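# Uncoil the white cable and lay it straight, away from arms

## Task

Pull the white cable free of its coil and stretch it out flat on the table with no loops, pointing away from the robot. The small plug must be the end nearest the arms and the teal charger the far end, with the charger lying at least half the cable's length farther from the arms than the plug. Keep the wire caddy upright, and finish with neither arm touching the cable, the charger or the plug.

## Robot and tools

Robot: two arms, left_arm (base near y=+0.36 m, carrying a left hand) and right_arm (base near y=-0.27 m, carrying a right hand). Each hand has five fingers. The left hand mirrors the right.

Scene frame: origin at table-top height, midway between the arms' nominal bases. +x points out over the table (away from the arms), +y toward left_arm, +z up. Arm names do not match image sides. Reported positions are in metres and can be a few cm off, more at long reach.

Hand point: a point 0.05 m in front of the palm and 0.15 m from the wrist face along the fingers. Its +z runs along the straight fingers and its +y points out of the palm. On the right hand +x points away from the thumb; on the left hand it points toward the thumb. Straight fingertips reach about 0.06-0.07 m past the point. A wrist bracket on the little-finger side sticks out and can strike things.

One row = 28 numbers, each in [-1, 1], always for both arms:
1-6: left_arm dx, dy, dz, rx, ry, rz
7-12: left hand thumb_turn, thumb_bend, index, middle, ring, little
13-14: left force_limit, speed
15-28: the same 14 numbers for right_arm and its hand.

The pose numbers are offsets, not poses. They are measured along the scene-frame axes from that arm's Hand target as it stood when the action or move began. A value of 1.0 equals 0.6 m or 180 degrees. rx, ry, rz form a single rotation vector, turning about the Hand target's position. All zeros re-commands the current Hand target. Sending the same offset again moves the arm further.

Hand motor values are absolute targets. -1 is open (thumb_turn -1 puts the thumb beside the palm, +1 puts it opposite the fingers). +1 is closed. force_limit runs from -1 (about 0 N) to +1 (10 N; 15 N for the thumb motors). speed runs from -1 (nearly stopped) to +0.48 and above (full speed). For a gentle grip, close at speed -0.94 or lower. To keep a hand unchanged, resend the last eight numbers you sent to it. If you have sent none yet, send its hand_measured values followed by its hand_force_limit and hand_speed. A thumb turned in front of the palm grips objects about 0.035-0.065 m thick, or a handle down to about 0.025 m.

Tools:
- execute_actions(actions, cameras): actions is a list of up to 15 actions. Each action is a table of up to 15 rows at 1/30 s per row. Every row in an action counts from the same start pose. A short table repeats its last row. cameras is a list of camera names, ["all"], or []. Images come back only if you ask for them or if actions is empty.
- move(target, speed, blend, blocking, cameras): target is one 28-number row, or a list of up to 15 rows. Every row's offsets count from the Hand targets at the start of the move, not from the previous row. speed is the path top speed in m/s, 0.002 to 4.3, default 0.25, given as one number or one per target. blend is the corner rounding in metres; 0 stops at each target. blocking=false returns early while the move continues. Paths are straight and avoid nothing. Fast moves stray and hit harder. Steer around an arm's own base rather than near it.
- wait(seconds 0-10, cameras): lets time pass.
- stop(cameras): brakes a running move.
- zoom_image(camera, region [x0,y0,x1,y1] in pixels, at most 504x504): enlarges part of the latest image from that camera.
- show_instructions(): shows the reference pages.
- finished_scene(scene): ends the current scene. The scene number appears at the end of each result.

Cameras: cam_high (896x504, fixed, looking down from behind and above), cam_left_wrist and cam_right_wrist (672x504 fisheye, mounted on the hands).

Results: end_effector_position and end_effector_quat_wxyz per arm, plus Hand target, which is the base for the next offsets. Because of friction and weight, a hand often rests 1-3 cm short of its target, usually low. That alone does not indicate contact. Send the missing distance as a further offset. Orientation commands are clipped to within 40 degrees of the measured orientation. Per-motor lists follow the hand order above: hand_measured (positions), hand_stopped_by (moving, target, force, stalled, fault), and hand_load_n (N at the fingertip, positive when pushed open). A load near 0 after a grasp means the grip was lost. Joint torques and velocities are also reported. A move adds a 'move:' line giving its ending (done, off_target, moving, held, fault) and any limits (paced = pose clipped, held = steps withheld).

Avoid: letting anything fall off the table or leaving it there, dropping parts or releasing them while they are moving, and knocking the caddy over. Do not hit hard or push hard against fixed things, and do not crush a finger with force or fast-swung loads. Never let the hands press or close on each other. Avoid arm stops. Watch motor heat from holding loads, staying stretched out, or pushing toward unreachable poses: a MOTOR HOT line warns, and at 100 °C the arm drops. To end a push against something, command the target back past the hand point. Loose objects may occasionally get a small nudge.

Each tool is called after ">>>" in YAML: its name, and indented under it one key for each argument.

Reference images:

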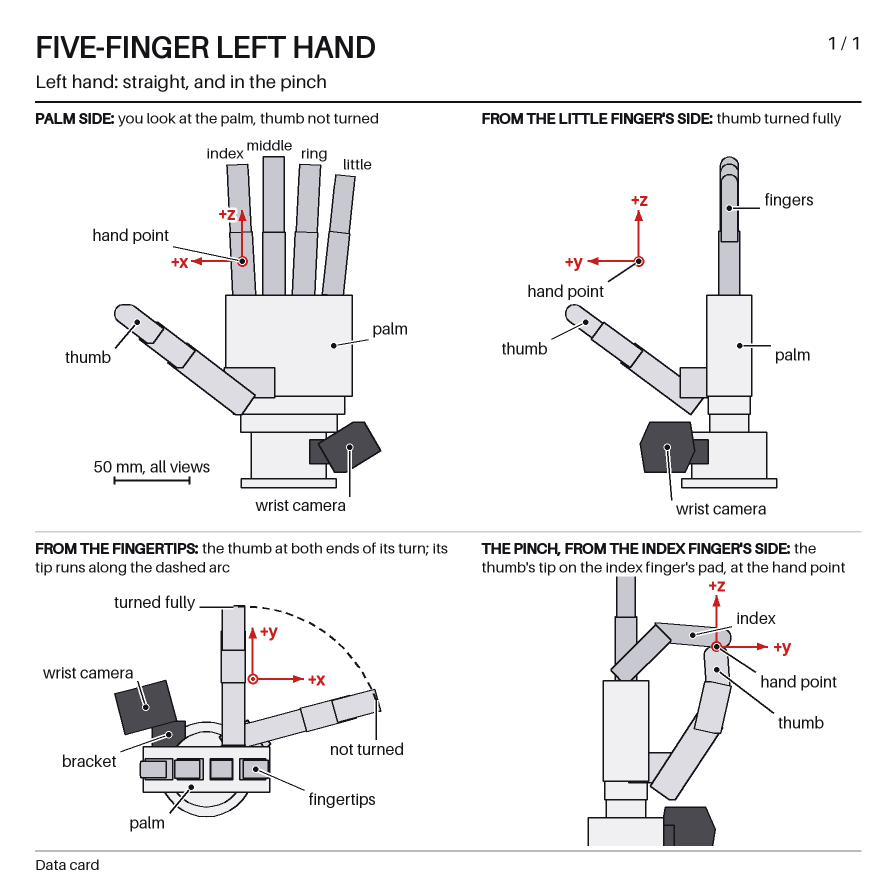

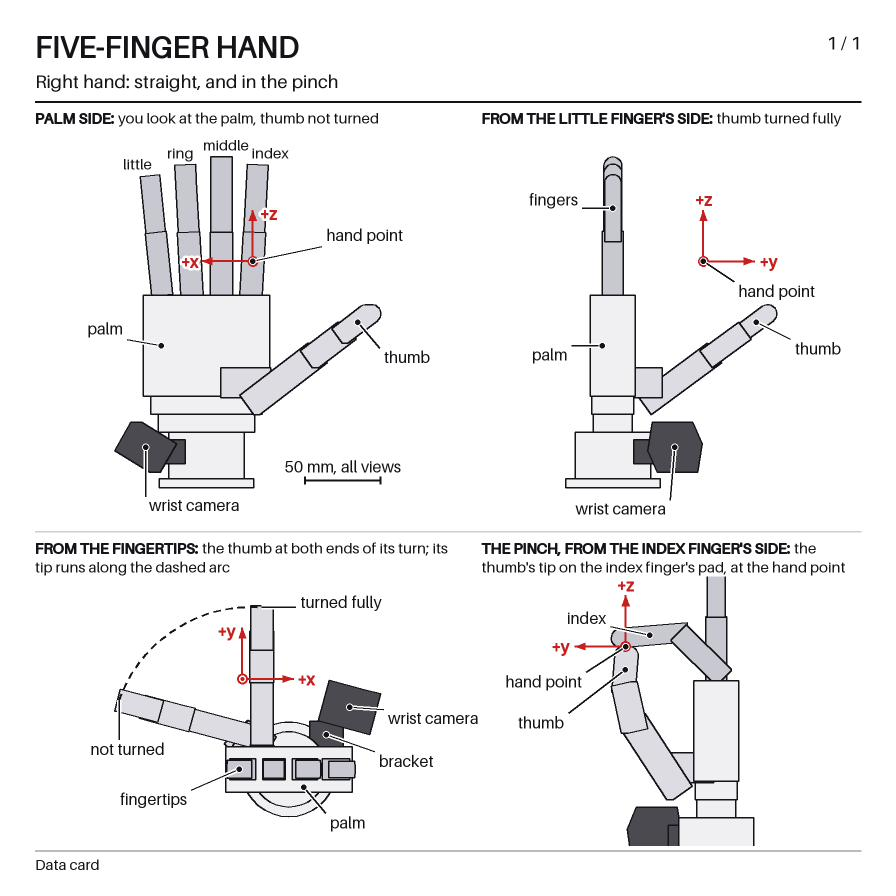

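## Session

>>> execute_actions:
  actions: []

Scene clock: 0.00 s.
left_arm: end_effector_position=(+0.2516, +0.5420, +0.3884) hand_measured=(-1.000, -1.000, -1.000, -1.000, -1.000, -1.000) hand_load_n=(+0.0, +0.0, +0.0, +0.5, +0.0, +0.0) hand_stopped_by=(target, target, target, target, target, target) hand_force_limit=0.00 hand_speed=-0.80 end_effector_quat_wxyz=(-0.388, +0.807, +0.356, +0.269) | right_arm: end_effector_position=(+0.2867, +0.2828, +0.1380) hand_measured=(-1.000, -1.000, -1.000, -1.000, -1.000, -1.000) hand_load_n=(+0.0, +0.0, +0.0, +0.0, +0.0, +0.0) hand_stopped_by=(target, target, target, target, target, target) hand_force_limit=0.00 hand_speed=-0.80 end_effector_quat_wxyz=(+0.137, -0.619, +0.760, -0.144)
Joint positions: left_arm=[0.179 0.729 0.995 -1.313 -0.875 -1.948] | right_arm=[1.14 1.823 1.639 -1.272 0.384 1.35]
Joint velocities: within noise
Joint torques (N m): no reading
Motor temperatures (°C): left_arm=[27 31 29 28 30 27] | right_arm=[30 29 32 28 29 27]
Heat: left arm: hottest shoulder 31 °C; right arm: hottest elbow 32 °C.
Hand target: left_arm +0.2539, +0.5426, +0.4038; -0.385, +0.801, +0.361, +0.283 | right_arm +0.2893, +0.2892, +0.1396; +0.141, -0.618, +0.760, -0.142

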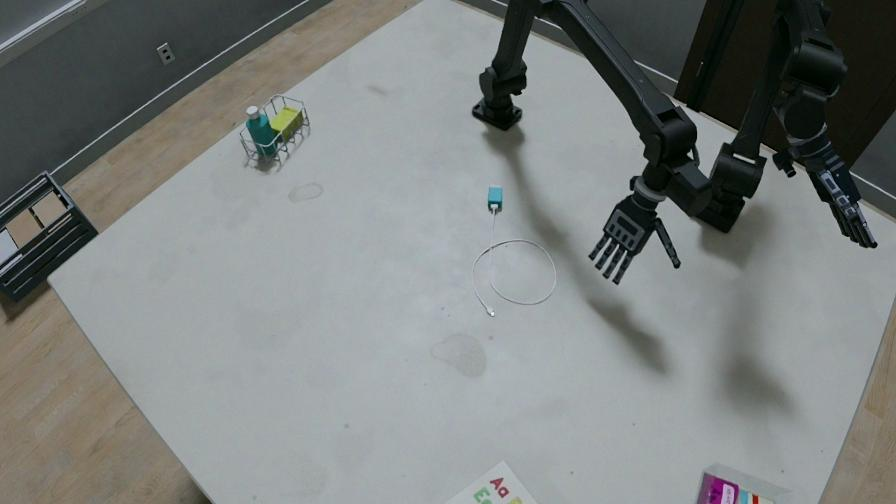

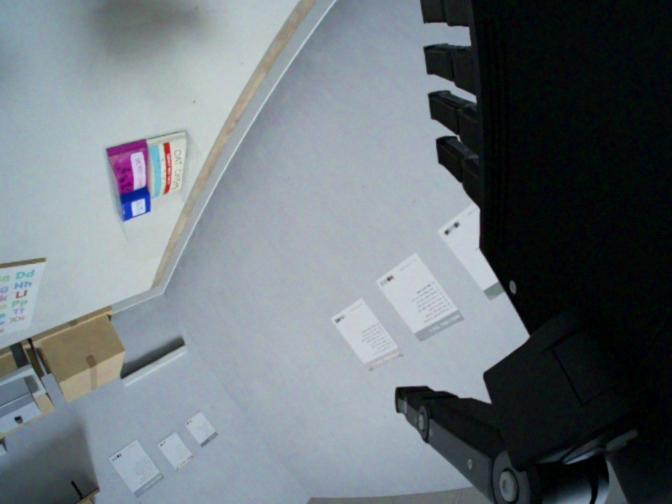

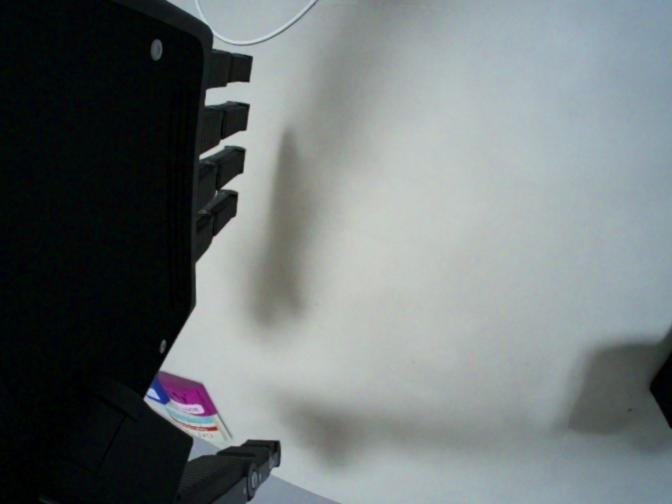

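>>> zoom_image:
  camera: "cam_high"
  region: [440, 170, 580, 330]

>>> zoom_image:
  camera: "cam_high"
  region: [470, 175, 520, 225]

>>> zoom_image:
  camera: "cam_high"
  region: [470, 225, 520, 275]

Scaled by 3.150 from the camera's 896x504 image, which has a finer 1280x720 frame.

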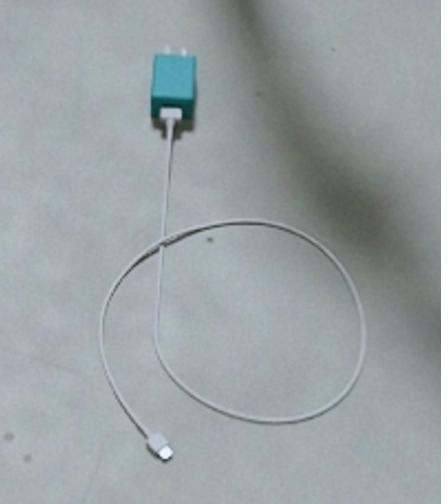

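Scaled by 10.080 from the camera's 896x504 image, which has a finer 1280x720 frame.

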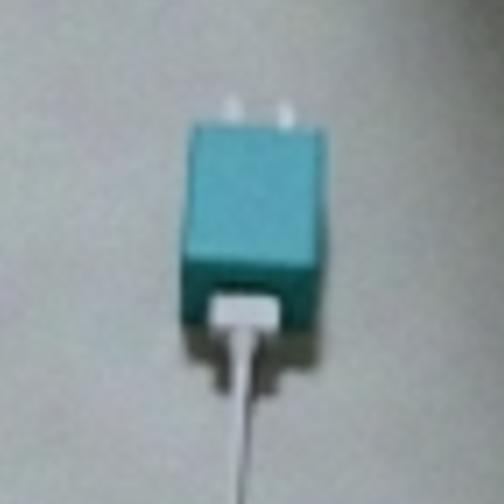

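Scaled by 10.080 from the camera's 896x504 image, which has a finer 1280x720 frame.

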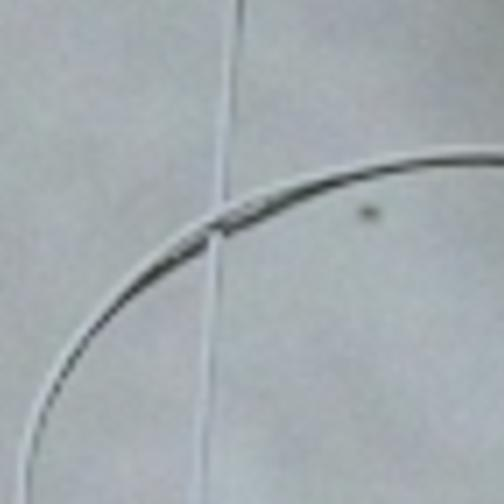

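>>> move:
  target:
    - [0,0,0,0,0,0,-1,-1,-1,-1,-1,-1,0,-0.8, 0.18,-0.3,0.27,0,0,-0.15,-1,-1,-1,-1,-1,-1,0,-0.8]
    - [0,0,0,0,0,0,-1,-1,-1,-1,-1,-1,0,-0.8, 0.12,-1.0,0.3,0,0,-0.39,-1,-1,-1,-1,-1,-1,0,-0.8]
  blend: [0.1,0]
  speed: 0.3
  cameras: ["all"]

Scene clock: 10.70 s.
left_arm: end_effector_position=(+0.2516, +0.5420, +0.3884) hand_measured=(-1.000, -1.000, -1.000, -1.000, -1.000, -1.000) hand_load_n=(-0.5, +0.0, +0.0, +0.0, +0.0, +0.0) hand_stopped_by=(target, target, target, target, target, target) hand_force_limit=0.00 hand_speed=-0.80 end_effector_quat_wxyz=(-0.388, +0.807, +0.356, +0.269) | right_arm: end_effector_position=(+0.3608, -0.3087, +0.3186) hand_measured=(-1.000, -1.000, -1.000, -1.000, -1.000, -1.000) hand_load_n=(+0.0, +0.0, +0.0, +0.0, +0.0, +0.0) hand_stopped_by=(target, target, target, target, target, target) hand_force_limit=0.00 hand_speed=-0.80 end_effector_quat_wxyz=(+0.029, -0.067, +0.978, -0.197)
Joint positions: left_arm=[0.179 0.729 0.995 -1.313 -0.875 -1.948] | right_arm=[-0.111 1.085 1.332 -1.695 0.382 1.327]
Joint torques (N m): left_arm=[-0.56 -1.79 11.04 1.02 -0.71 -0.03] | right_arm=[-0.26 -4.42 8.77 0.77 0.19 -0.24]
Heat: left arm: hottest shoulder 31 °C; right arm: hottest elbow 33 °C.
Hand target: left_arm +0.2539, +0.5426, +0.4038; -0.385, +0.801, +0.361, +0.283 | right_arm +0.3613, -0.3109, +0.3197; +0.034, -0.069, +0.977, -0.197
Off the commanded pose: left_arm 0.016 m, 2 deg | right_arm 0.002 m, 1 deg.
move: off_target (left_arm)
camera_calibration:
cam_right_wrist: T_world_to_cam=[[-0.344059, 0.863245, -0.369365, 0.506053], [0.801806, 0.474822, 0.362837, -0.247079], [0.4886, -0.171322, -0.855522, 0.156622], [0, 0, 0, 1]] pos_world=[0.295696, -0.292696, 0.410561]

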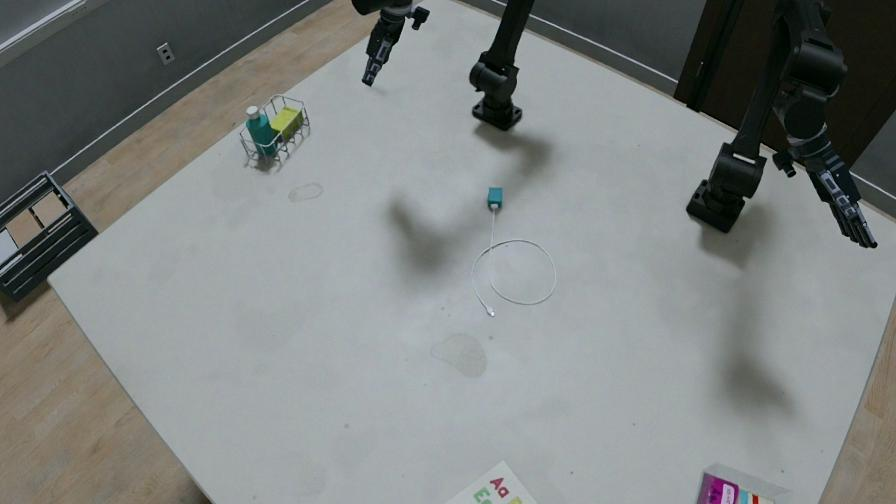

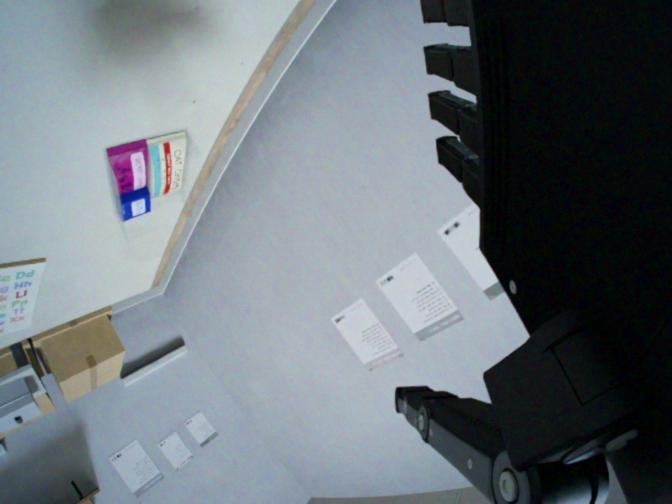

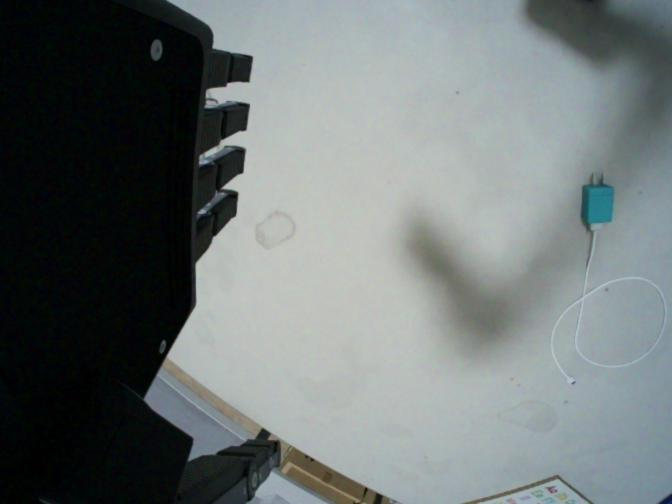

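>>> move:
  target:
    - [0.28,-0.4,-0.1,0.2057,0.0218,-0.4323,-1,-1,-1,-1,-1,-1,0,-0.8,0,0,0,0,0,0,-1,-1,-1,-1,-1,-1,0,-0.8]
  speed: 0.35
  cameras: ["cam_high"]

Scene clock: 14.43 s.
left_arm: end_effector_position=(+0.4151, +0.3043, +0.3253) hand_measured=(-1.000, -1.000, -1.000, -1.000, -1.000, -1.000) hand_load_n=(-0.5, +0.0, +0.0, +0.0, +0.0, +0.5) hand_stopped_by=(target, target, target, target, target, target) hand_force_limit=0.00 hand_speed=-0.80 end_effector_quat_wxyz=(-0.347, +0.716, -0.328, +0.509) | right_arm: end_effector_position=(+0.3608, -0.3086, +0.3186) hand_measured=(-1.000, -1.000, -1.000, -1.000, -1.000, -1.000) hand_load_n=(+0.0, +0.0, +0.0, +0.0, +0.0, +0.0) hand_stopped_by=(target, target, target, target, target, target) hand_force_limit=0.00 hand_speed=-0.80 end_effector_quat_wxyz=(+0.029, -0.067, +0.978, -0.197)
Joint positions: left_arm=[-0.138 0.815 0.662 -0.099 -0.271 -0.613] | right_arm=[-0.111 1.085 1.332 -1.695 0.382 1.327]
Joint torques (N m): left_arm=[-0.56 -3.78 11.6 2.65 0.06 0.06] | right_arm=[0.56 -5.54 8.79 1.05 0.23 -0.18]
Heat: left arm: hottest shoulder 31 °C; right arm: hottest elbow 34 °C.
Hand target: left_arm +0.4218, +0.3026, +0.3436; -0.353, +0.703, -0.325, +0.525 | right_arm +0.3614, -0.3108, +0.3197; +0.034, -0.069, +0.977, -0.197
Off the commanded pose: left_arm 0.020 m, 2 deg | right_arm 0.003 m, 1 deg.
move: off_target (left_arm)
Images, in order (width x height): cam_high 896x504.

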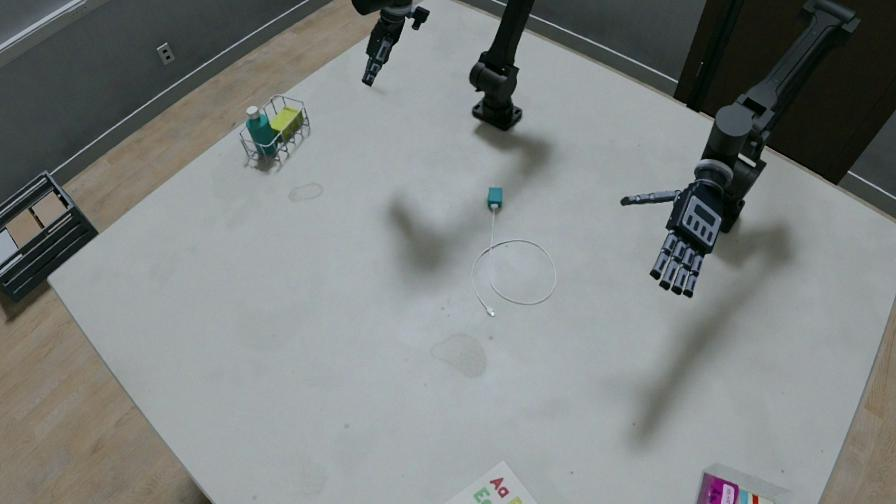

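>>> move:
  target:
    - [-0.27,-0.555,-0.206,0.2057,0.0218,-0.4323,-1,-1,-1,-1,-1,-1,0,-0.8,0,0,0,0,0,0,-1,-1,-1,-1,-1,-1,0,-0.8]
  speed: 0.35
  cameras: ["all"]

Scene clock: 17.70 s.
left_arm: end_effector_position=(+0.2526, -0.0165, +0.1976) hand_measured=(-1.000, -1.000, -1.000, -1.000, -1.000, -1.000) hand_load_n=(-0.5, +0.0, -0.5, +0.0, +0.0, +0.0) hand_stopped_by=(target, target, target, target, target, target) hand_force_limit=0.00 hand_speed=-0.80 end_effector_quat_wxyz=(+0.125, -0.239, +0.840, -0.470) | right_arm: end_effector_position=(+0.3608, -0.3086, +0.3186) hand_measured=(-1.000, -1.000, -1.000, -1.000, -1.000, -1.000) hand_load_n=(+0.0, +0.0, +0.0, +0.0, +0.0, +0.0) hand_stopped_by=(target, target, target, target, target, target) hand_force_limit=0.00 hand_speed=-0.80 end_effector_quat_wxyz=(+0.029, -0.067, +0.978, -0.197)
Joint positions: left_arm=[-0.816 1.151 0.763 -0.181 0.207 0.112] | right_arm=[-0.111 1.085 1.332 -1.695 0.382 1.327]
Joint torques (N m): left_arm=[-1.49 -6.24 13.65 1.05 0.18 0.08] | right_arm=[0.15 -5.07 8.76 0.87 0.15 -0.24]
Heat: left arm: hottest shoulder 31 °C; right arm: hottest elbow 34 °C.
Hand target: left_arm +0.2598, -0.0304, +0.2200; +0.130, -0.225, +0.836, -0.483 | right_arm +0.3614, -0.3108, +0.3197; +0.034, -0.069, +0.977, -0.197
Off the commanded pose: left_arm 0.027 m, 2 deg | right_arm 0.003 m, 1 deg.
move: off_target (left_arm)
camera_calibration:
cam_left_wrist: T_world_to_cam=[[0.0608283, -0.562696, 0.824423, -0.187157], [-0.986455, 0.0921648, 0.135689, 0.211899], [-0.152334, -0.82151, -0.549468, 0.248072], [0, 0, 0, 1]] pos_world=[0.258203, 0.0789515, 0.261852]
cam_right_wrist: T_world_to_cam=[[-0.344475, 0.86323, -0.369014, 0.50594], [0.801673, 0.475027, 0.362863, -0.247037], [0.488526, -0.170832, -0.855663, 0.156863], [0, 0, 0, 1]] pos_world=[0.295695, -0.292596, 0.410561]

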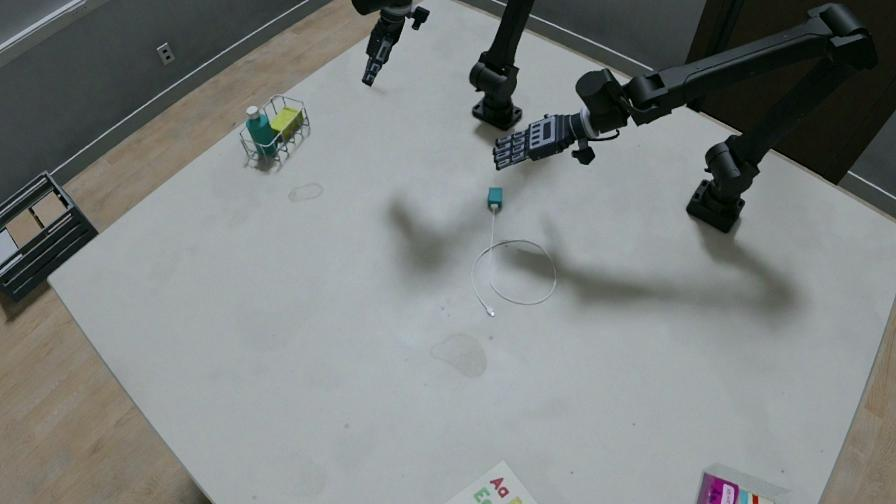

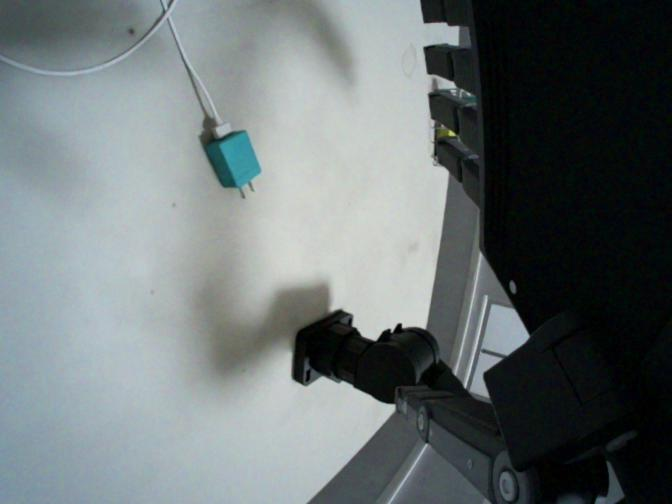

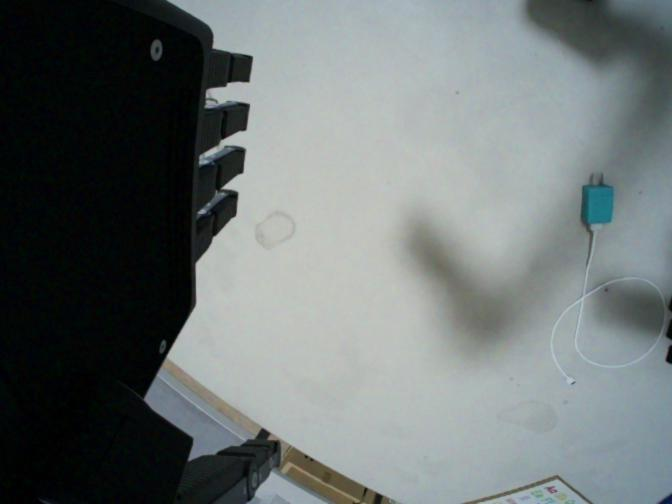

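>>> zoom_image:
  camera: "cam_left_wrist"
  region: [180, 100, 300, 220]

Scaled by 4.200 from the camera's 672x504 image, which has a finer 960x720 frame.

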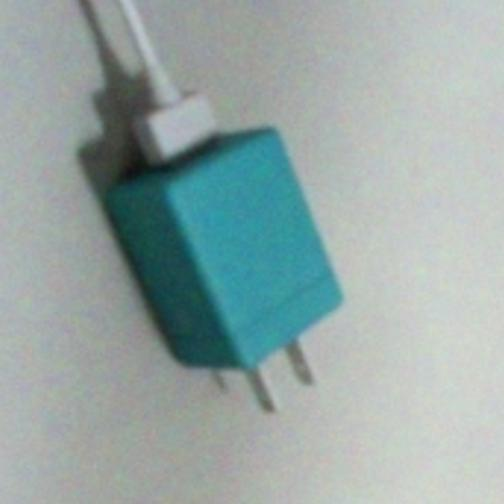

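>>> move:
  target:
    - [0.0637,-0.171,-0.163,0,0,0,1,-0.7,-0.6,-0.6,-1,-1,0,0,0,0,0,0,0,0,-1,-1,-1,-1,-1,-1,0,-0.8]
  speed: 0.2
  cameras: ["all"]

Scene clock: 27.23 s.
left_arm: end_effector_position=(+0.2870, -0.1102, +0.0997) hand_measured=(+1.000, -0.700, -0.600, -0.600, -1.000, -1.000) hand_load_n=(+0.0, +0.0, +0.0, +0.0, +0.0, +0.0) hand_stopped_by=(target, target, target, target, target, target) hand_force_limit=0.00 hand_speed=0.00 end_effector_quat_wxyz=(+0.122, -0.230, +0.850, -0.458) | right_arm: end_effector_position=(+0.3608, -0.3086, +0.3186) hand_measured=(-1.000, -1.000, -1.000, -1.000, -1.000, -1.000) hand_load_n=(+0.0, +0.0, +0.0, +0.5, +0.0, +0.0) hand_stopped_by=(target, target, target, target, target, target) hand_force_limit=0.00 hand_speed=-0.80 end_effector_quat_wxyz=(+0.029, -0.067, +0.978, -0.197)
Joint positions: left_arm=[-0.911 1.563 0.876 0.097 0.133 0.085] | right_arm=[-0.111 1.085 1.332 -1.695 0.382 1.327]
Joint torques (N m): left_arm=[-1.08 -11.46 11.71 2.32 -0.16 -0.12] | right_arm=[0.44 -4.78 8.95 0.92 0.15 -0.22]
Heat: left arm: hottest shoulder 31 °C; right arm: hottest elbow 35 °C.
Hand target: left_arm +0.2981, -0.1330, +0.1223; +0.130, -0.225, +0.836, -0.483 | right_arm +0.3614, -0.3108, +0.3197; +0.034, -0.069, +0.977, -0.197
Off the commanded pose: left_arm 0.034 m, 4 deg | right_arm 0.003 m, 1 deg.
move: off_target (left_arm)
camera_calibration:
cam_left_wrist: T_world_to_cam=[[0.0537645, -0.589243, 0.806165, -0.160347], [-0.983925, 0.106426, 0.143409, 0.267846], [-0.170299, -0.800916, -0.574049, 0.132436], [0, 0, 0, 1]] pos_world=[0.294715, -0.0169192, 0.166879]
cam_right_wrist: T_world_to_cam=[[-0.344475, 0.86323, -0.369014, 0.50594], [0.801673, 0.475027, 0.362863, -0.247037], [0.488526, -0.170832, -0.855663, 0.156863], [0, 0, 0, 1]] pos_world=[0.295695, -0.292596, 0.410561]

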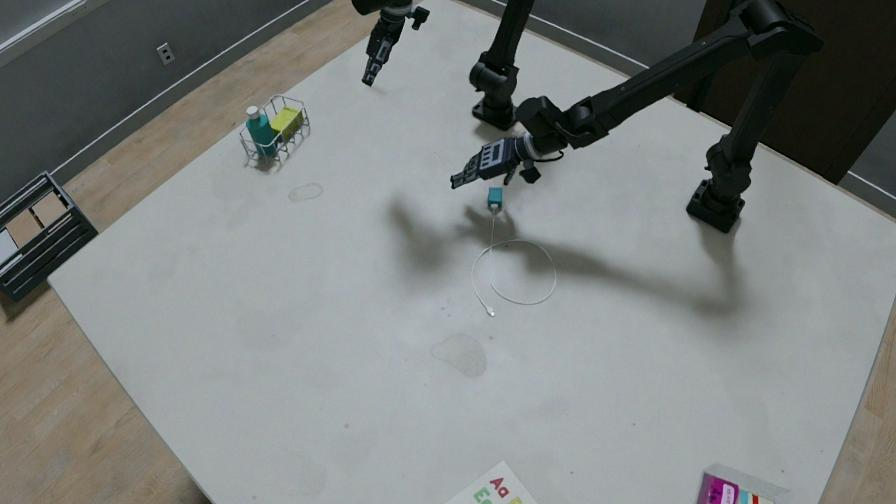

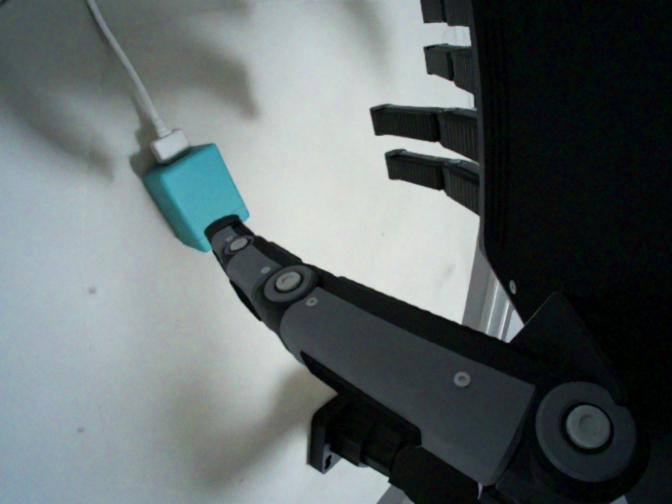

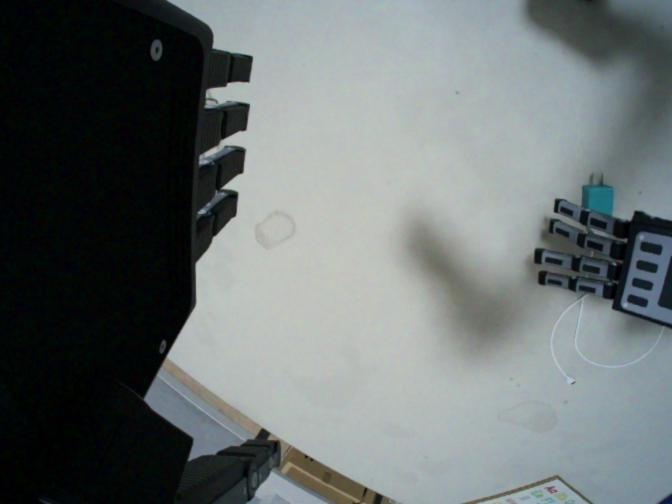

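>>> zoom_image:
  camera: "cam_left_wrist"
  region: [120, 100, 280, 280]

Scaled by 2.800 from the camera's 672x504 image, which has a finer 960x720 frame.

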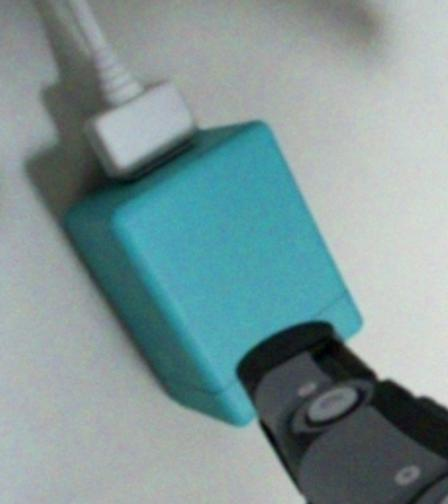

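>>> move:
  target:
    - [0,-0.003,-0.108,0,0,0,1,-0.7,-0.6,-0.6,-1,-1,0,0,0,0,0,0,0,0,-1,-1,-1,-1,-1,-1,0,-0.8]
  speed: 0.1
  cameras: ["all"]

Scene clock: 29.60 s.
left_arm: end_effector_position=(+0.3001, -0.1268, +0.0570) hand_measured=(+1.000, -0.700, -0.600, -0.600, -1.000, -1.000) hand_load_n=(+0.0, +0.0, +0.0, +0.0, +0.0, +0.0) hand_stopped_by=(target, target, target, target, target, target) hand_force_limit=0.00 hand_speed=0.00 end_effector_quat_wxyz=(+0.131, -0.227, +0.840, -0.475) | right_arm: end_effector_position=(+0.3608, -0.3086, +0.3186) hand_measured=(-1.000, -1.000, -1.000, -1.000, -1.000, -1.000) hand_load_n=(+0.0, +0.0, +0.0, +0.0, +0.0, +0.0) hand_stopped_by=(target, target, target, target, target, target) hand_force_limit=0.00 hand_speed=-0.80 end_effector_quat_wxyz=(+0.029, -0.067, +0.978, -0.197)
Joint positions: left_arm=[-0.912 1.695 0.866 0.284 0.13 0.083] | right_arm=[-0.111 1.085 1.332 -1.695 0.382 1.327]
Joint torques (N m): left_arm=[-2.14 -11.22 7.24 2.1 -0.16 -0.11] | right_arm=[0.15 -4.42 8.85 1.03 0.15 -0.18]
Heat: left arm: hottest shoulder 31 °C; right arm: hottest elbow 35 °C.
Hand target: left_arm +0.2981, -0.1347, +0.0574; +0.130, -0.225, +0.836, -0.483 | right_arm +0.3614, -0.3108, +0.3197; +0.034, -0.069, +0.977, -0.197
Off the commanded pose: left_arm 0.008 m, 1 deg | right_arm 0.003 m, 1 deg.
move: done
camera_calibration:
cam_left_wrist: T_world_to_cam=[[0.0315577, -0.561116, 0.827135, -0.127331], [-0.987827, 0.10861, 0.111368, 0.291888], [-0.152325, -0.820581, -0.550858, 0.087662], [0, 0, 0, 1]] pos_world=[0.305707, -0.0312153, 0.121102]
cam_right_wrist: T_world_to_cam=[[-0.344475, 0.86323, -0.369014, 0.50594], [0.801673, 0.475027, 0.362863, -0.247037], [0.488526, -0.170832, -0.855663, 0.156863], [0, 0, 0, 1]] pos_world=[0.295695, -0.292596, 0.410561]

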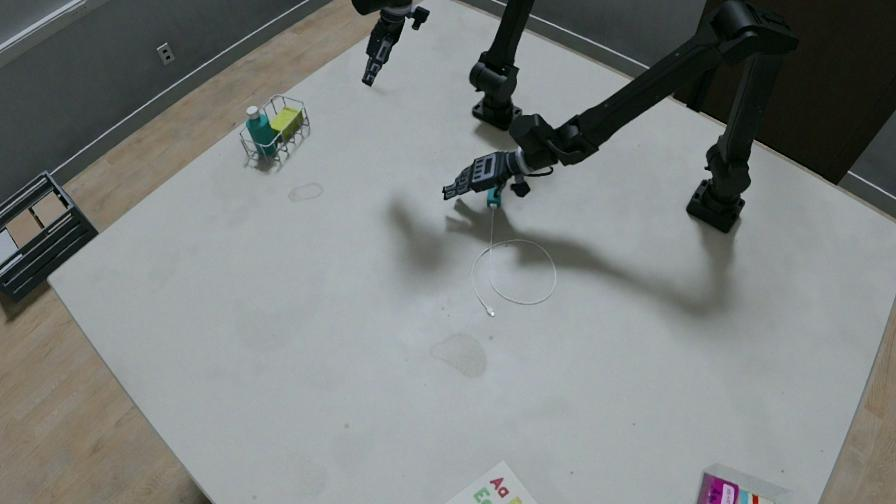

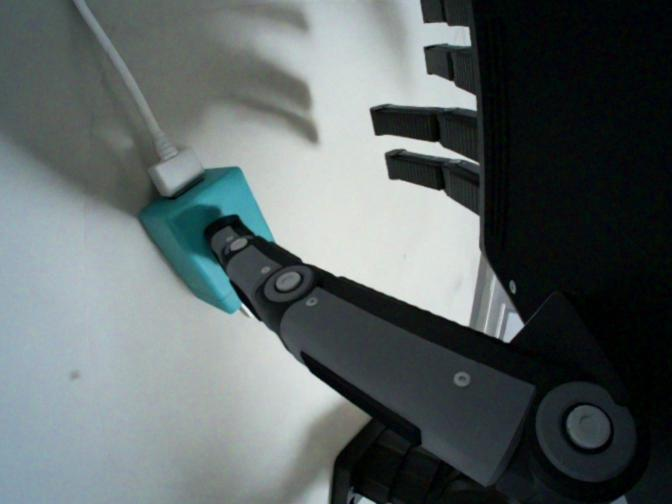

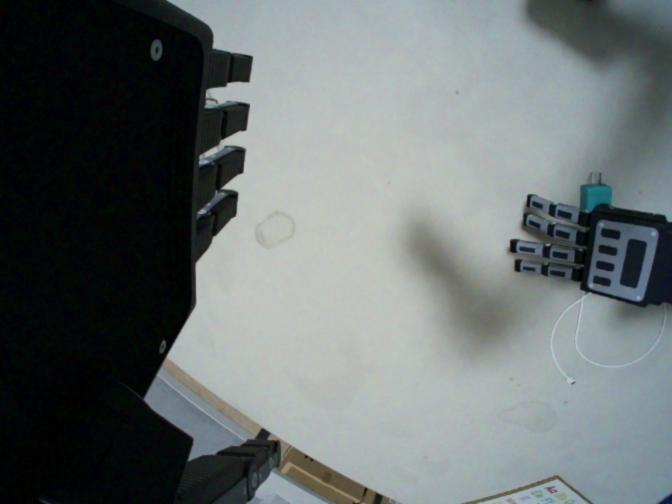

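>>> move:
  target:
    - [-0.0235,0.017,0,0,0,0,1,-0.7,-0.6,-0.6,-1,-1,0,0,0,0,0,0,0,0,-1,-1,-1,-1,-1,-1,0,-0.8]
  speed: 0.1
  cameras: ["cam_left_wrist"]

Scene clock: 30.80 s.
left_arm: end_effector_position=(+0.2912, -0.1217, +0.0565) hand_measured=(+1.000, -0.700, -0.600, -0.600, -1.000, -1.000) hand_load_n=(-0.5, -1.5, +0.0, +0.0, +0.0, +0.0) hand_stopped_by=(target, target, target, target, target, target) hand_force_limit=0.00 hand_speed=0.00 end_effector_quat_wxyz=(+0.133, -0.226, +0.837, -0.480) | right_arm: end_effector_position=(+0.3608, -0.3086, +0.3186) hand_measured=(-1.000, -1.000, -1.000, -1.000, -1.000, -1.000) hand_load_n=(+0.0, +0.0, +0.0, +0.0, +0.0, +0.0) hand_stopped_by=(target, target, target, target, target, target) hand_force_limit=0.00 hand_speed=-0.80 end_effector_quat_wxyz=(+0.029, -0.067, +0.978, -0.197)
Joint positions: left_arm=[-0.921 1.677 0.831 0.313 0.121 0.078] | right_arm=[-0.111 1.085 1.332 -1.695 0.382 1.327]
Joint torques (N m): left_arm=[-1.79 -12.4 5.79 2.04 -0.19 -0.16] | right_arm=[0.09 -4.6 8.95 0.91 0.17 -0.17]
Heat: left arm: hottest shoulder 31 °C; right arm: hottest elbow 35 °C.
Hand target: left_arm +0.2841, -0.1246, +0.0575; +0.130, -0.225, +0.836, -0.483 | right_arm +0.3614, -0.3108, +0.3197; +0.034, -0.069, +0.977, -0.197
Off the commanded pose: left_arm 0.008 m, 1 deg | right_arm 0.003 m, 1 deg.
move: done
camera_calibration:
cam_left_wrist: T_world_to_cam=[[0.0268111, -0.554059, 0.832046, -0.121883], [-0.98871, 0.108055, 0.103813, 0.283183], [-0.147426, -0.825435, -0.544906, 0.0878486], [0, 0, 0, 1]] pos_world=[0.296204, -0.0256167, 0.119884]
Images, in order (width x height): cam_left_wrist 672x504.

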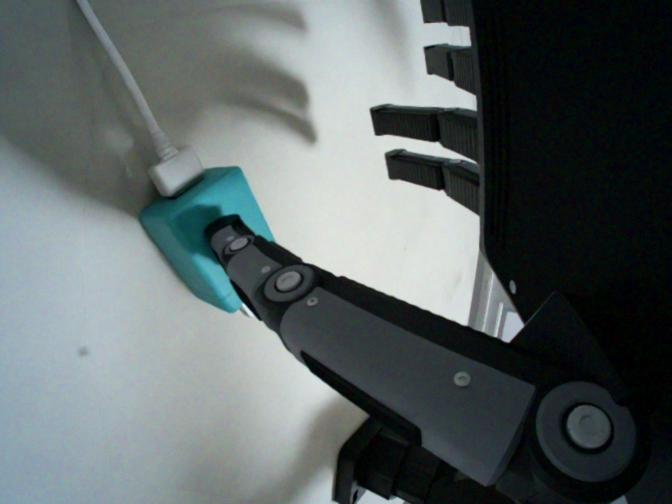

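>>> move:
  target:
    - [0,0,0.045,0,0,0,1,-0.7,-0.6,-0.6,-1,-1,0,0,0,0,0,0,0,0,-1,-1,-1,-1,-1,-1,0,-0.8]
  speed: 0.1
  cameras: ["cam_left_wrist"]

Scene clock: 32.13 s.
left_arm: end_effector_position=(+0.2856, -0.1164, +0.0700) hand_measured=(+1.000, -0.700, -0.600, -0.600, -1.000, -1.000) hand_load_n=(+0.0, +0.0, +0.0, +0.0, +0.0, +0.0) hand_stopped_by=(target, target, target, target, target, target) hand_force_limit=0.00 hand_speed=0.00 end_effector_quat_wxyz=(+0.130, -0.227, +0.841, -0.474) | right_arm: end_effector_position=(+0.3608, -0.3086, +0.3186) hand_measured=(-1.000, -1.000, -1.000, -1.000, -1.000, -1.000) hand_load_n=(+0.0, +0.0, +0.0, +0.0, +0.0, +0.0) hand_stopped_by=(target, target, target, target, target, target) hand_force_limit=0.00 hand_speed=-0.80 end_effector_quat_wxyz=(+0.029, -0.067, +0.978, -0.197)
Joint positions: left_arm=[-0.923 1.63 0.828 0.256 0.121 0.078] | right_arm=[-0.111 1.085 1.332 -1.695 0.382 1.327]
Joint torques (N m): left_arm=[-1.03 -12.86 8.14 1.16 -0.18 -0.11] | right_arm=[0.79 -4.89 9.07 0.88 0.15 -0.2]
Heat: left arm: hottest elbow 32 °C; right arm: hottest elbow 35 °C.
Hand target: left_arm +0.2839, -0.1246, +0.0844; +0.130, -0.225, +0.836, -0.483 | right_arm +0.3614, -0.3108, +0.3197; +0.034, -0.069, +0.977, -0.197
Off the commanded pose: left_arm 0.017 m, 1 deg | right_arm 0.003 m, 1 deg.
move: off_target (left_arm)
camera_calibration:
cam_left_wrist: T_world_to_cam=[[0.0326747, -0.562885, 0.825889, -0.13227], [-0.987651, 0.108496, 0.11302, 0.27481], [-0.153223, -0.819383, -0.552389, 0.101604], [0, 0, 0, 1]] pos_world=[0.291307, -0.0210155, 0.134306]
Images, in order (width x height): cam_left_wrist 672x504.

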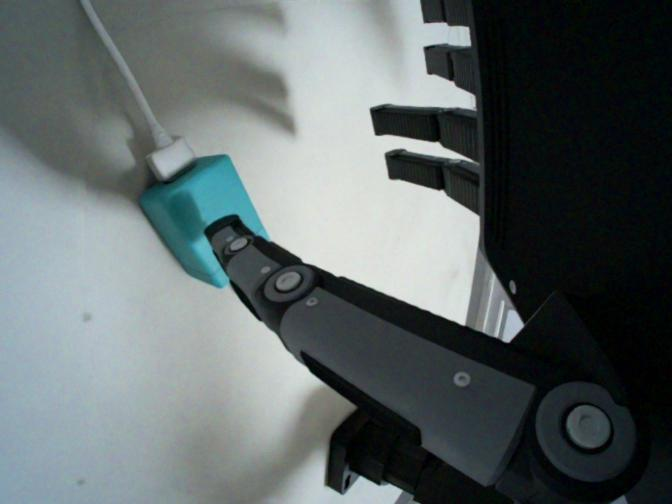

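>>> zoom_image:
  camera: "cam_left_wrist"
  region: [120, 120, 290, 310]

Scaled by 2.653 from the camera's 672x504 image, which has a finer 960x720 frame.

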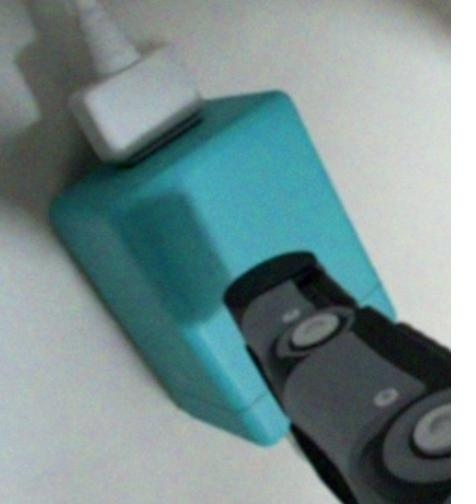

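>>> move:
  target:
    - [-0.021,0.039,0,0,0,0,1,-0.7,-0.6,-0.6,-1,-1,0,0,0,0,0,0,0,0,-1,-1,-1,-1,-1,-1,0,-0.8]
    - [-0.021,0.039,-0.05,0,0,0,1,-0.7,-0.6,-0.6,-1,-1,0,0,0,0,0,0,0,0,-1,-1,-1,-1,-1,-1,0,-0.8]
  speed: 0.1
  cameras: ["cam_left_wrist"]

Scene clock: 35.37 s.
left_arm: end_effector_position=(+0.2684, -0.0951, +0.0491) hand_measured=(+1.000, -0.700, -0.600, -0.600, -1.000, -1.000) hand_load_n=(+0.0, +0.0, +0.0, +0.0, -0.5, +0.0) hand_stopped_by=(target, target, target, target, target, target) hand_force_limit=0.00 hand_speed=0.00 end_effector_quat_wxyz=(+0.129, -0.227, +0.842, -0.472) | right_arm: end_effector_position=(+0.3608, -0.3086, +0.3186) hand_measured=(-1.000, -1.000, -1.000, -1.000, -1.000, -1.000) hand_load_n=(+0.0, +0.0, +0.0, +0.0, +0.0, +0.0) hand_stopped_by=(target, target, target, target, target, target) hand_force_limit=0.00 hand_speed=-0.80 end_effector_quat_wxyz=(+0.029, -0.067, +0.978, -0.197)
Joint positions: left_arm=[-0.923 1.622 0.739 0.329 0.122 0.078] | right_arm=[-0.111 1.085 1.332 -1.695 0.382 1.327]
Joint torques (N m): left_arm=[-0.56 -10.58 6.95 2.33 0.1 -0.04] | right_arm=[0.85 -5.19 8.96 0.96 0.16 -0.2]
Heat: left arm: hottest elbow 32 °C; right arm: hottest elbow 35 °C.
Hand target: left_arm +0.2714, -0.1013, +0.0546; +0.130, -0.225, +0.836, -0.483 | right_arm +0.3614, -0.3108, +0.3197; +0.034, -0.069, +0.977, -0.197
Off the commanded pose: left_arm 0.009 m, 2 deg | right_arm 0.003 m, 1 deg.
move: done
camera_calibration:
cam_left_wrist: T_world_to_cam=[[0.0360001, -0.566976, 0.822947, -0.103696], [-0.987002, 0.108887, 0.118195, 0.257488], [-0.156622, -0.816506, -0.555687, 0.106203], [0, 0, 0, 1]] pos_world=[0.274508, -0.000114638, 0.113918]
Images, in order (width x height): cam_left_wrist 672x504.

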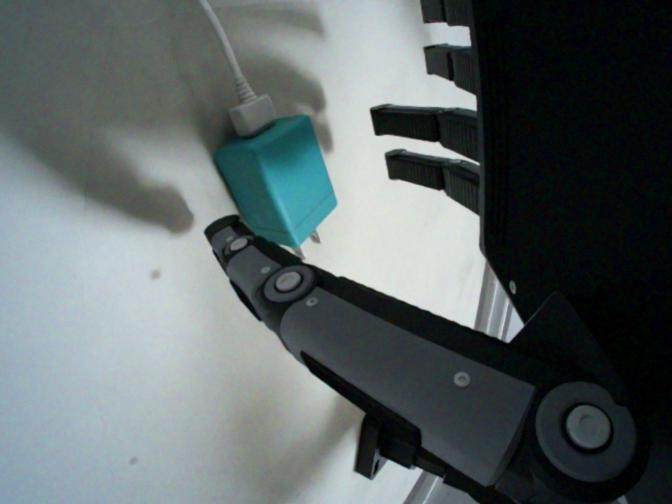

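>>> move:
  target:
    - [0.0057,0.0033,-0.028,0,0,0,1,-0.7,-0.6,-0.6,-1,-1,0,0,0,0,0,0,0,0,-1,-1,-1,-1,-1,-1,0,-0.8]
    - [0.014,-0.01,-0.028,0,0,0,1,-0.7,-0.6,-0.6,-1,-1,0,0,0,0,0,0,0,0,-1,-1,-1,-1,-1,-1,0,-0.8]
  speed: 0.1
  cameras: ["cam_left_wrist","cam_right_wrist"]

Scene clock: 37.00 s.
left_arm: end_effector_position=(+0.2672, -0.0960, +0.0291) hand_measured=(+1.000, -0.700, -0.600, -0.600, -1.000, -1.000) hand_load_n=(+0.0, +0.0, +0.0, +0.0, +0.0, +0.0) hand_stopped_by=(target, target, target, target, target, target) hand_force_limit=0.00 hand_speed=0.00 end_effector_quat_wxyz=(+0.124, -0.226, +0.844, -0.470) | right_arm: end_effector_position=(+0.3608, -0.3086, +0.3186) hand_measured=(-1.000, -1.000, -1.000, -1.000, -1.000, -1.000) hand_load_n=(+0.0, +0.0, +0.0, +0.0, +0.0, +0.0) hand_stopped_by=(target, target, target, target, target, target) hand_force_limit=0.00 hand_speed=-0.80 end_effector_quat_wxyz=(+0.029, -0.067, +0.978, -0.197)
Joint positions: left_arm=[-0.923 1.674 0.732 0.381 0.13 0.078] | right_arm=[-0.111 1.085 1.332 -1.695 0.382 1.327]
Joint torques (N m): left_arm=[0.73 -10.23 8.79 2.07 0.13 -0.06] | right_arm=[0.26 -5.25 8.94 1.01 0.21 -0.22]
Heat: left arm: hottest elbow 32 °C; right arm: hottest elbow 35 °C.
Hand target: left_arm +0.2797, -0.1072, +0.0377; +0.130, -0.225, +0.836, -0.483 | right_arm +0.3614, -0.3108, +0.3197; +0.034, -0.069, +0.977, -0.197
Off the commanded pose: left_arm 0.019 m, 2 deg | right_arm 0.003 m, 1 deg.
move: off_target (left_arm)
camera_calibration:
cam_left_wrist: T_world_to_cam=[[0.0385022, -0.569605, 0.821016, -0.0885369], [-0.985366, 0.114889, 0.125917, 0.258683], [-0.166049, -0.813849, -0.556846, 0.0970062], [0, 0, 0, 1]] pos_world=[0.274414, -0.00120248, 0.0941351]
cam_right_wrist: T_world_to_cam=[[-0.344475, 0.86323, -0.369014, 0.50594], [0.801673, 0.475027, 0.362863, -0.247037], [0.488526, -0.170832, -0.855663, 0.156863], [0, 0, 0, 1]] pos_world=[0.295695, -0.292596, 0.410561]
Images, in order (width x height): cam_left_wrist 672x504, cam_right_wrist 672x504.

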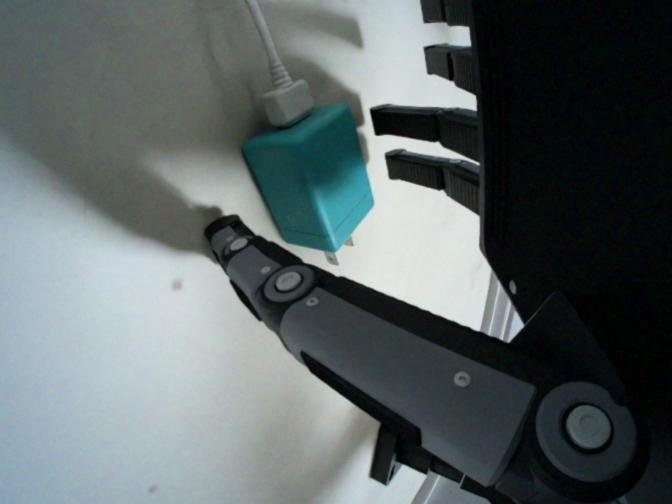

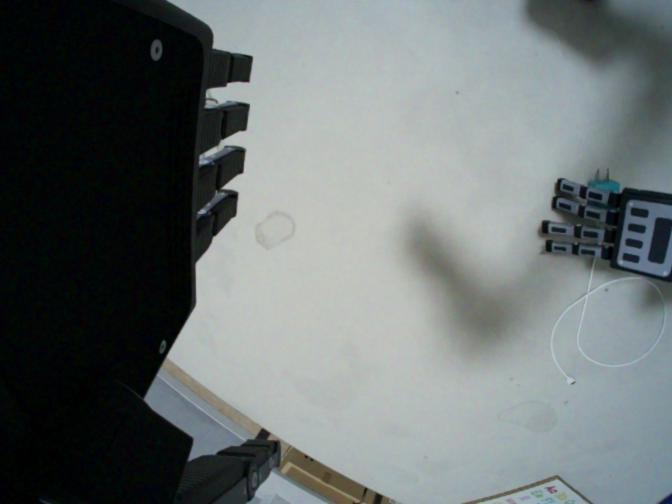

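>>> move:
  target:
    - [0.022,-0.018,0.01,0,0,0,1,-0.7,-0.6,-0.6,-1,-1,0,0,0,0,0,0,0,0,-1,-1,-1,-1,-1,-1,0,-0.8]
  speed: 0.1
  cameras: ["cam_left_wrist"]

Scene clock: 38.23 s.
left_arm: end_effector_position=(+0.2786, -0.1088, +0.0345) hand_measured=(+1.000, -0.700, -0.600, -0.600, -1.000, -1.000) hand_load_n=(+0.0, +0.0, +0.0, +0.5, +0.0, +0.0) hand_stopped_by=(target, target, target, target, target, target) hand_force_limit=0.00 hand_speed=0.00 end_effector_quat_wxyz=(+0.126, -0.225, +0.841, -0.476) | right_arm: end_effector_position=(+0.3608, -0.3086, +0.3186) hand_measured=(-1.000, -1.000, -1.000, -1.000, -1.000, -1.000) hand_load_n=(+0.0, +0.0, +0.0, +0.0, +0.0, +0.0) hand_stopped_by=(target, target, target, target, target, target) hand_force_limit=0.00 hand_speed=-0.80 end_effector_quat_wxyz=(+0.029, -0.067, +0.978, -0.197)
Joint positions: left_arm=[-0.92 1.696 0.775 0.375 0.134 0.078] | right_arm=[-0.111 1.085 1.332 -1.695 0.382 1.327]
Joint torques (N m): left_arm=[0.44 -10.64 9.65 1.03 0.11 -0.02] | right_arm=[0.21 -4.89 8.92 0.9 0.18 -0.21]
Heat: left arm: hottest elbow 32 °C; right arm: hottest elbow 35 °C.
Hand target: left_arm +0.2930, -0.1180, +0.0438; +0.130, -0.225, +0.836, -0.483 | right_arm +0.3614, -0.3108, +0.3197; +0.034, -0.069, +0.977, -0.197
Off the commanded pose: left_arm 0.019 m, 1 deg | right_arm 0.003 m, 1 deg.
move: off_target (left_arm)
camera_calibration:
cam_left_wrist: T_world_to_cam=[[0.0318885, -0.558832, 0.828667, -0.0979419], [-0.986167, 0.117334, 0.117077, 0.271405], [-0.162657, -0.820938, -0.54736, 0.089386], [0, 0, 0, 1]] pos_world=[0.285313, -0.0131978, 0.0983124]
Images, in order (width x height): cam_left_wrist 672x504.

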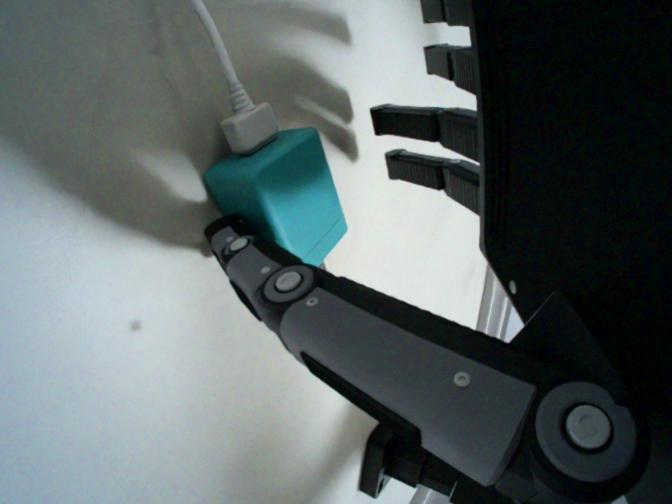

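>>> move:
  target:
    - [0,0,0,0,0,0,1,-0.5,0.3,0.3,-1,-1,-0.2,-0.9,0,0,0,0,0,0,-1,-1,-1,-1,-1,-1,0,-0.8]
  speed: 0.1
  cameras: ["cam_left_wrist"]

Scene clock: 41.07 s.
left_arm: end_effector_position=(+0.2789, -0.1093, +0.0350) hand_measured=(+1.000, -0.502, -0.014, -0.024, -1.000, -1.000) hand_load_n=(-2.5, +7.5, +5.0, +4.5, +0.0, +0.0) hand_stopped_by=(target, target, force, force, target, target) hand_force_limit=-0.20 hand_speed=-0.90 end_effector_quat_wxyz=(+0.126, -0.225, +0.840, -0.477) | right_arm: end_effector_position=(+0.3608, -0.3086, +0.3186) hand_measured=(-1.000, -1.000, -1.000, -1.000, -1.000, -1.000) hand_load_n=(-0.5, +0.0, +0.0, +0.0, +0.0, +0.0) hand_stopped_by=(target, target, target, target, target, target) hand_force_limit=0.00 hand_speed=-0.80 end_effector_quat_wxyz=(+0.029, -0.067, +0.978, -0.197)
Joint positions: left_arm=[-0.92 1.696 0.776 0.375 0.134 0.078] | right_arm=[-0.111 1.085 1.332 -1.695 0.382 1.327]
Joint torques (N m): left_arm=[0.26 -10.58 9.5 1.11 0.15 0.01] | right_arm=[0.26 -5.3 8.7 0.68 0.19 -0.17]
Heat: left arm: hottest shoulder 32 °C; right arm: hottest elbow 36 °C.
Hand target: left_arm +0.2931, -0.1181, +0.0439; +0.130, -0.225, +0.836, -0.483 | right_arm +0.3614, -0.3108, +0.3197; +0.034, -0.069, +0.977, -0.197
Off the commanded pose: left_arm 0.019 m, 1 deg | right_arm 0.003 m, 1 deg.
move: off_target (left_arm)
camera_calibration:
cam_left_wrist: T_world_to_cam=[[0.0312529, -0.55802, 0.829239, -0.0983684], [-0.986204, 0.117715, 0.116383, 0.271785], [-0.162558, -0.821436, -0.546643, 0.089219], [0, 0, 0, 1]] pos_world=[0.285613, -0.0135971, 0.0987107]
Images, in order (width x height): cam_left_wrist 672x504.

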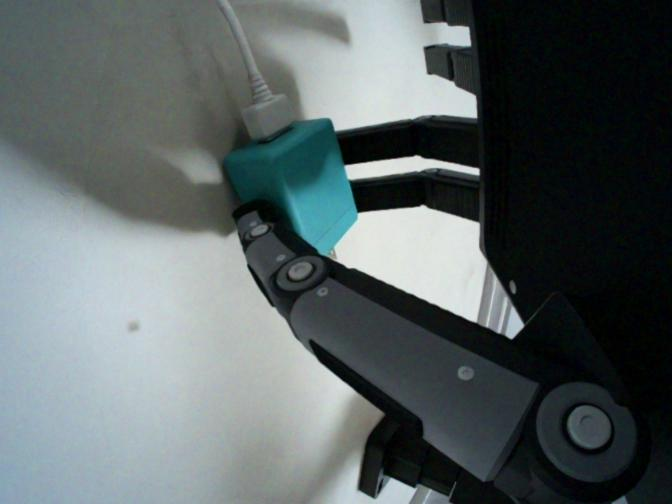

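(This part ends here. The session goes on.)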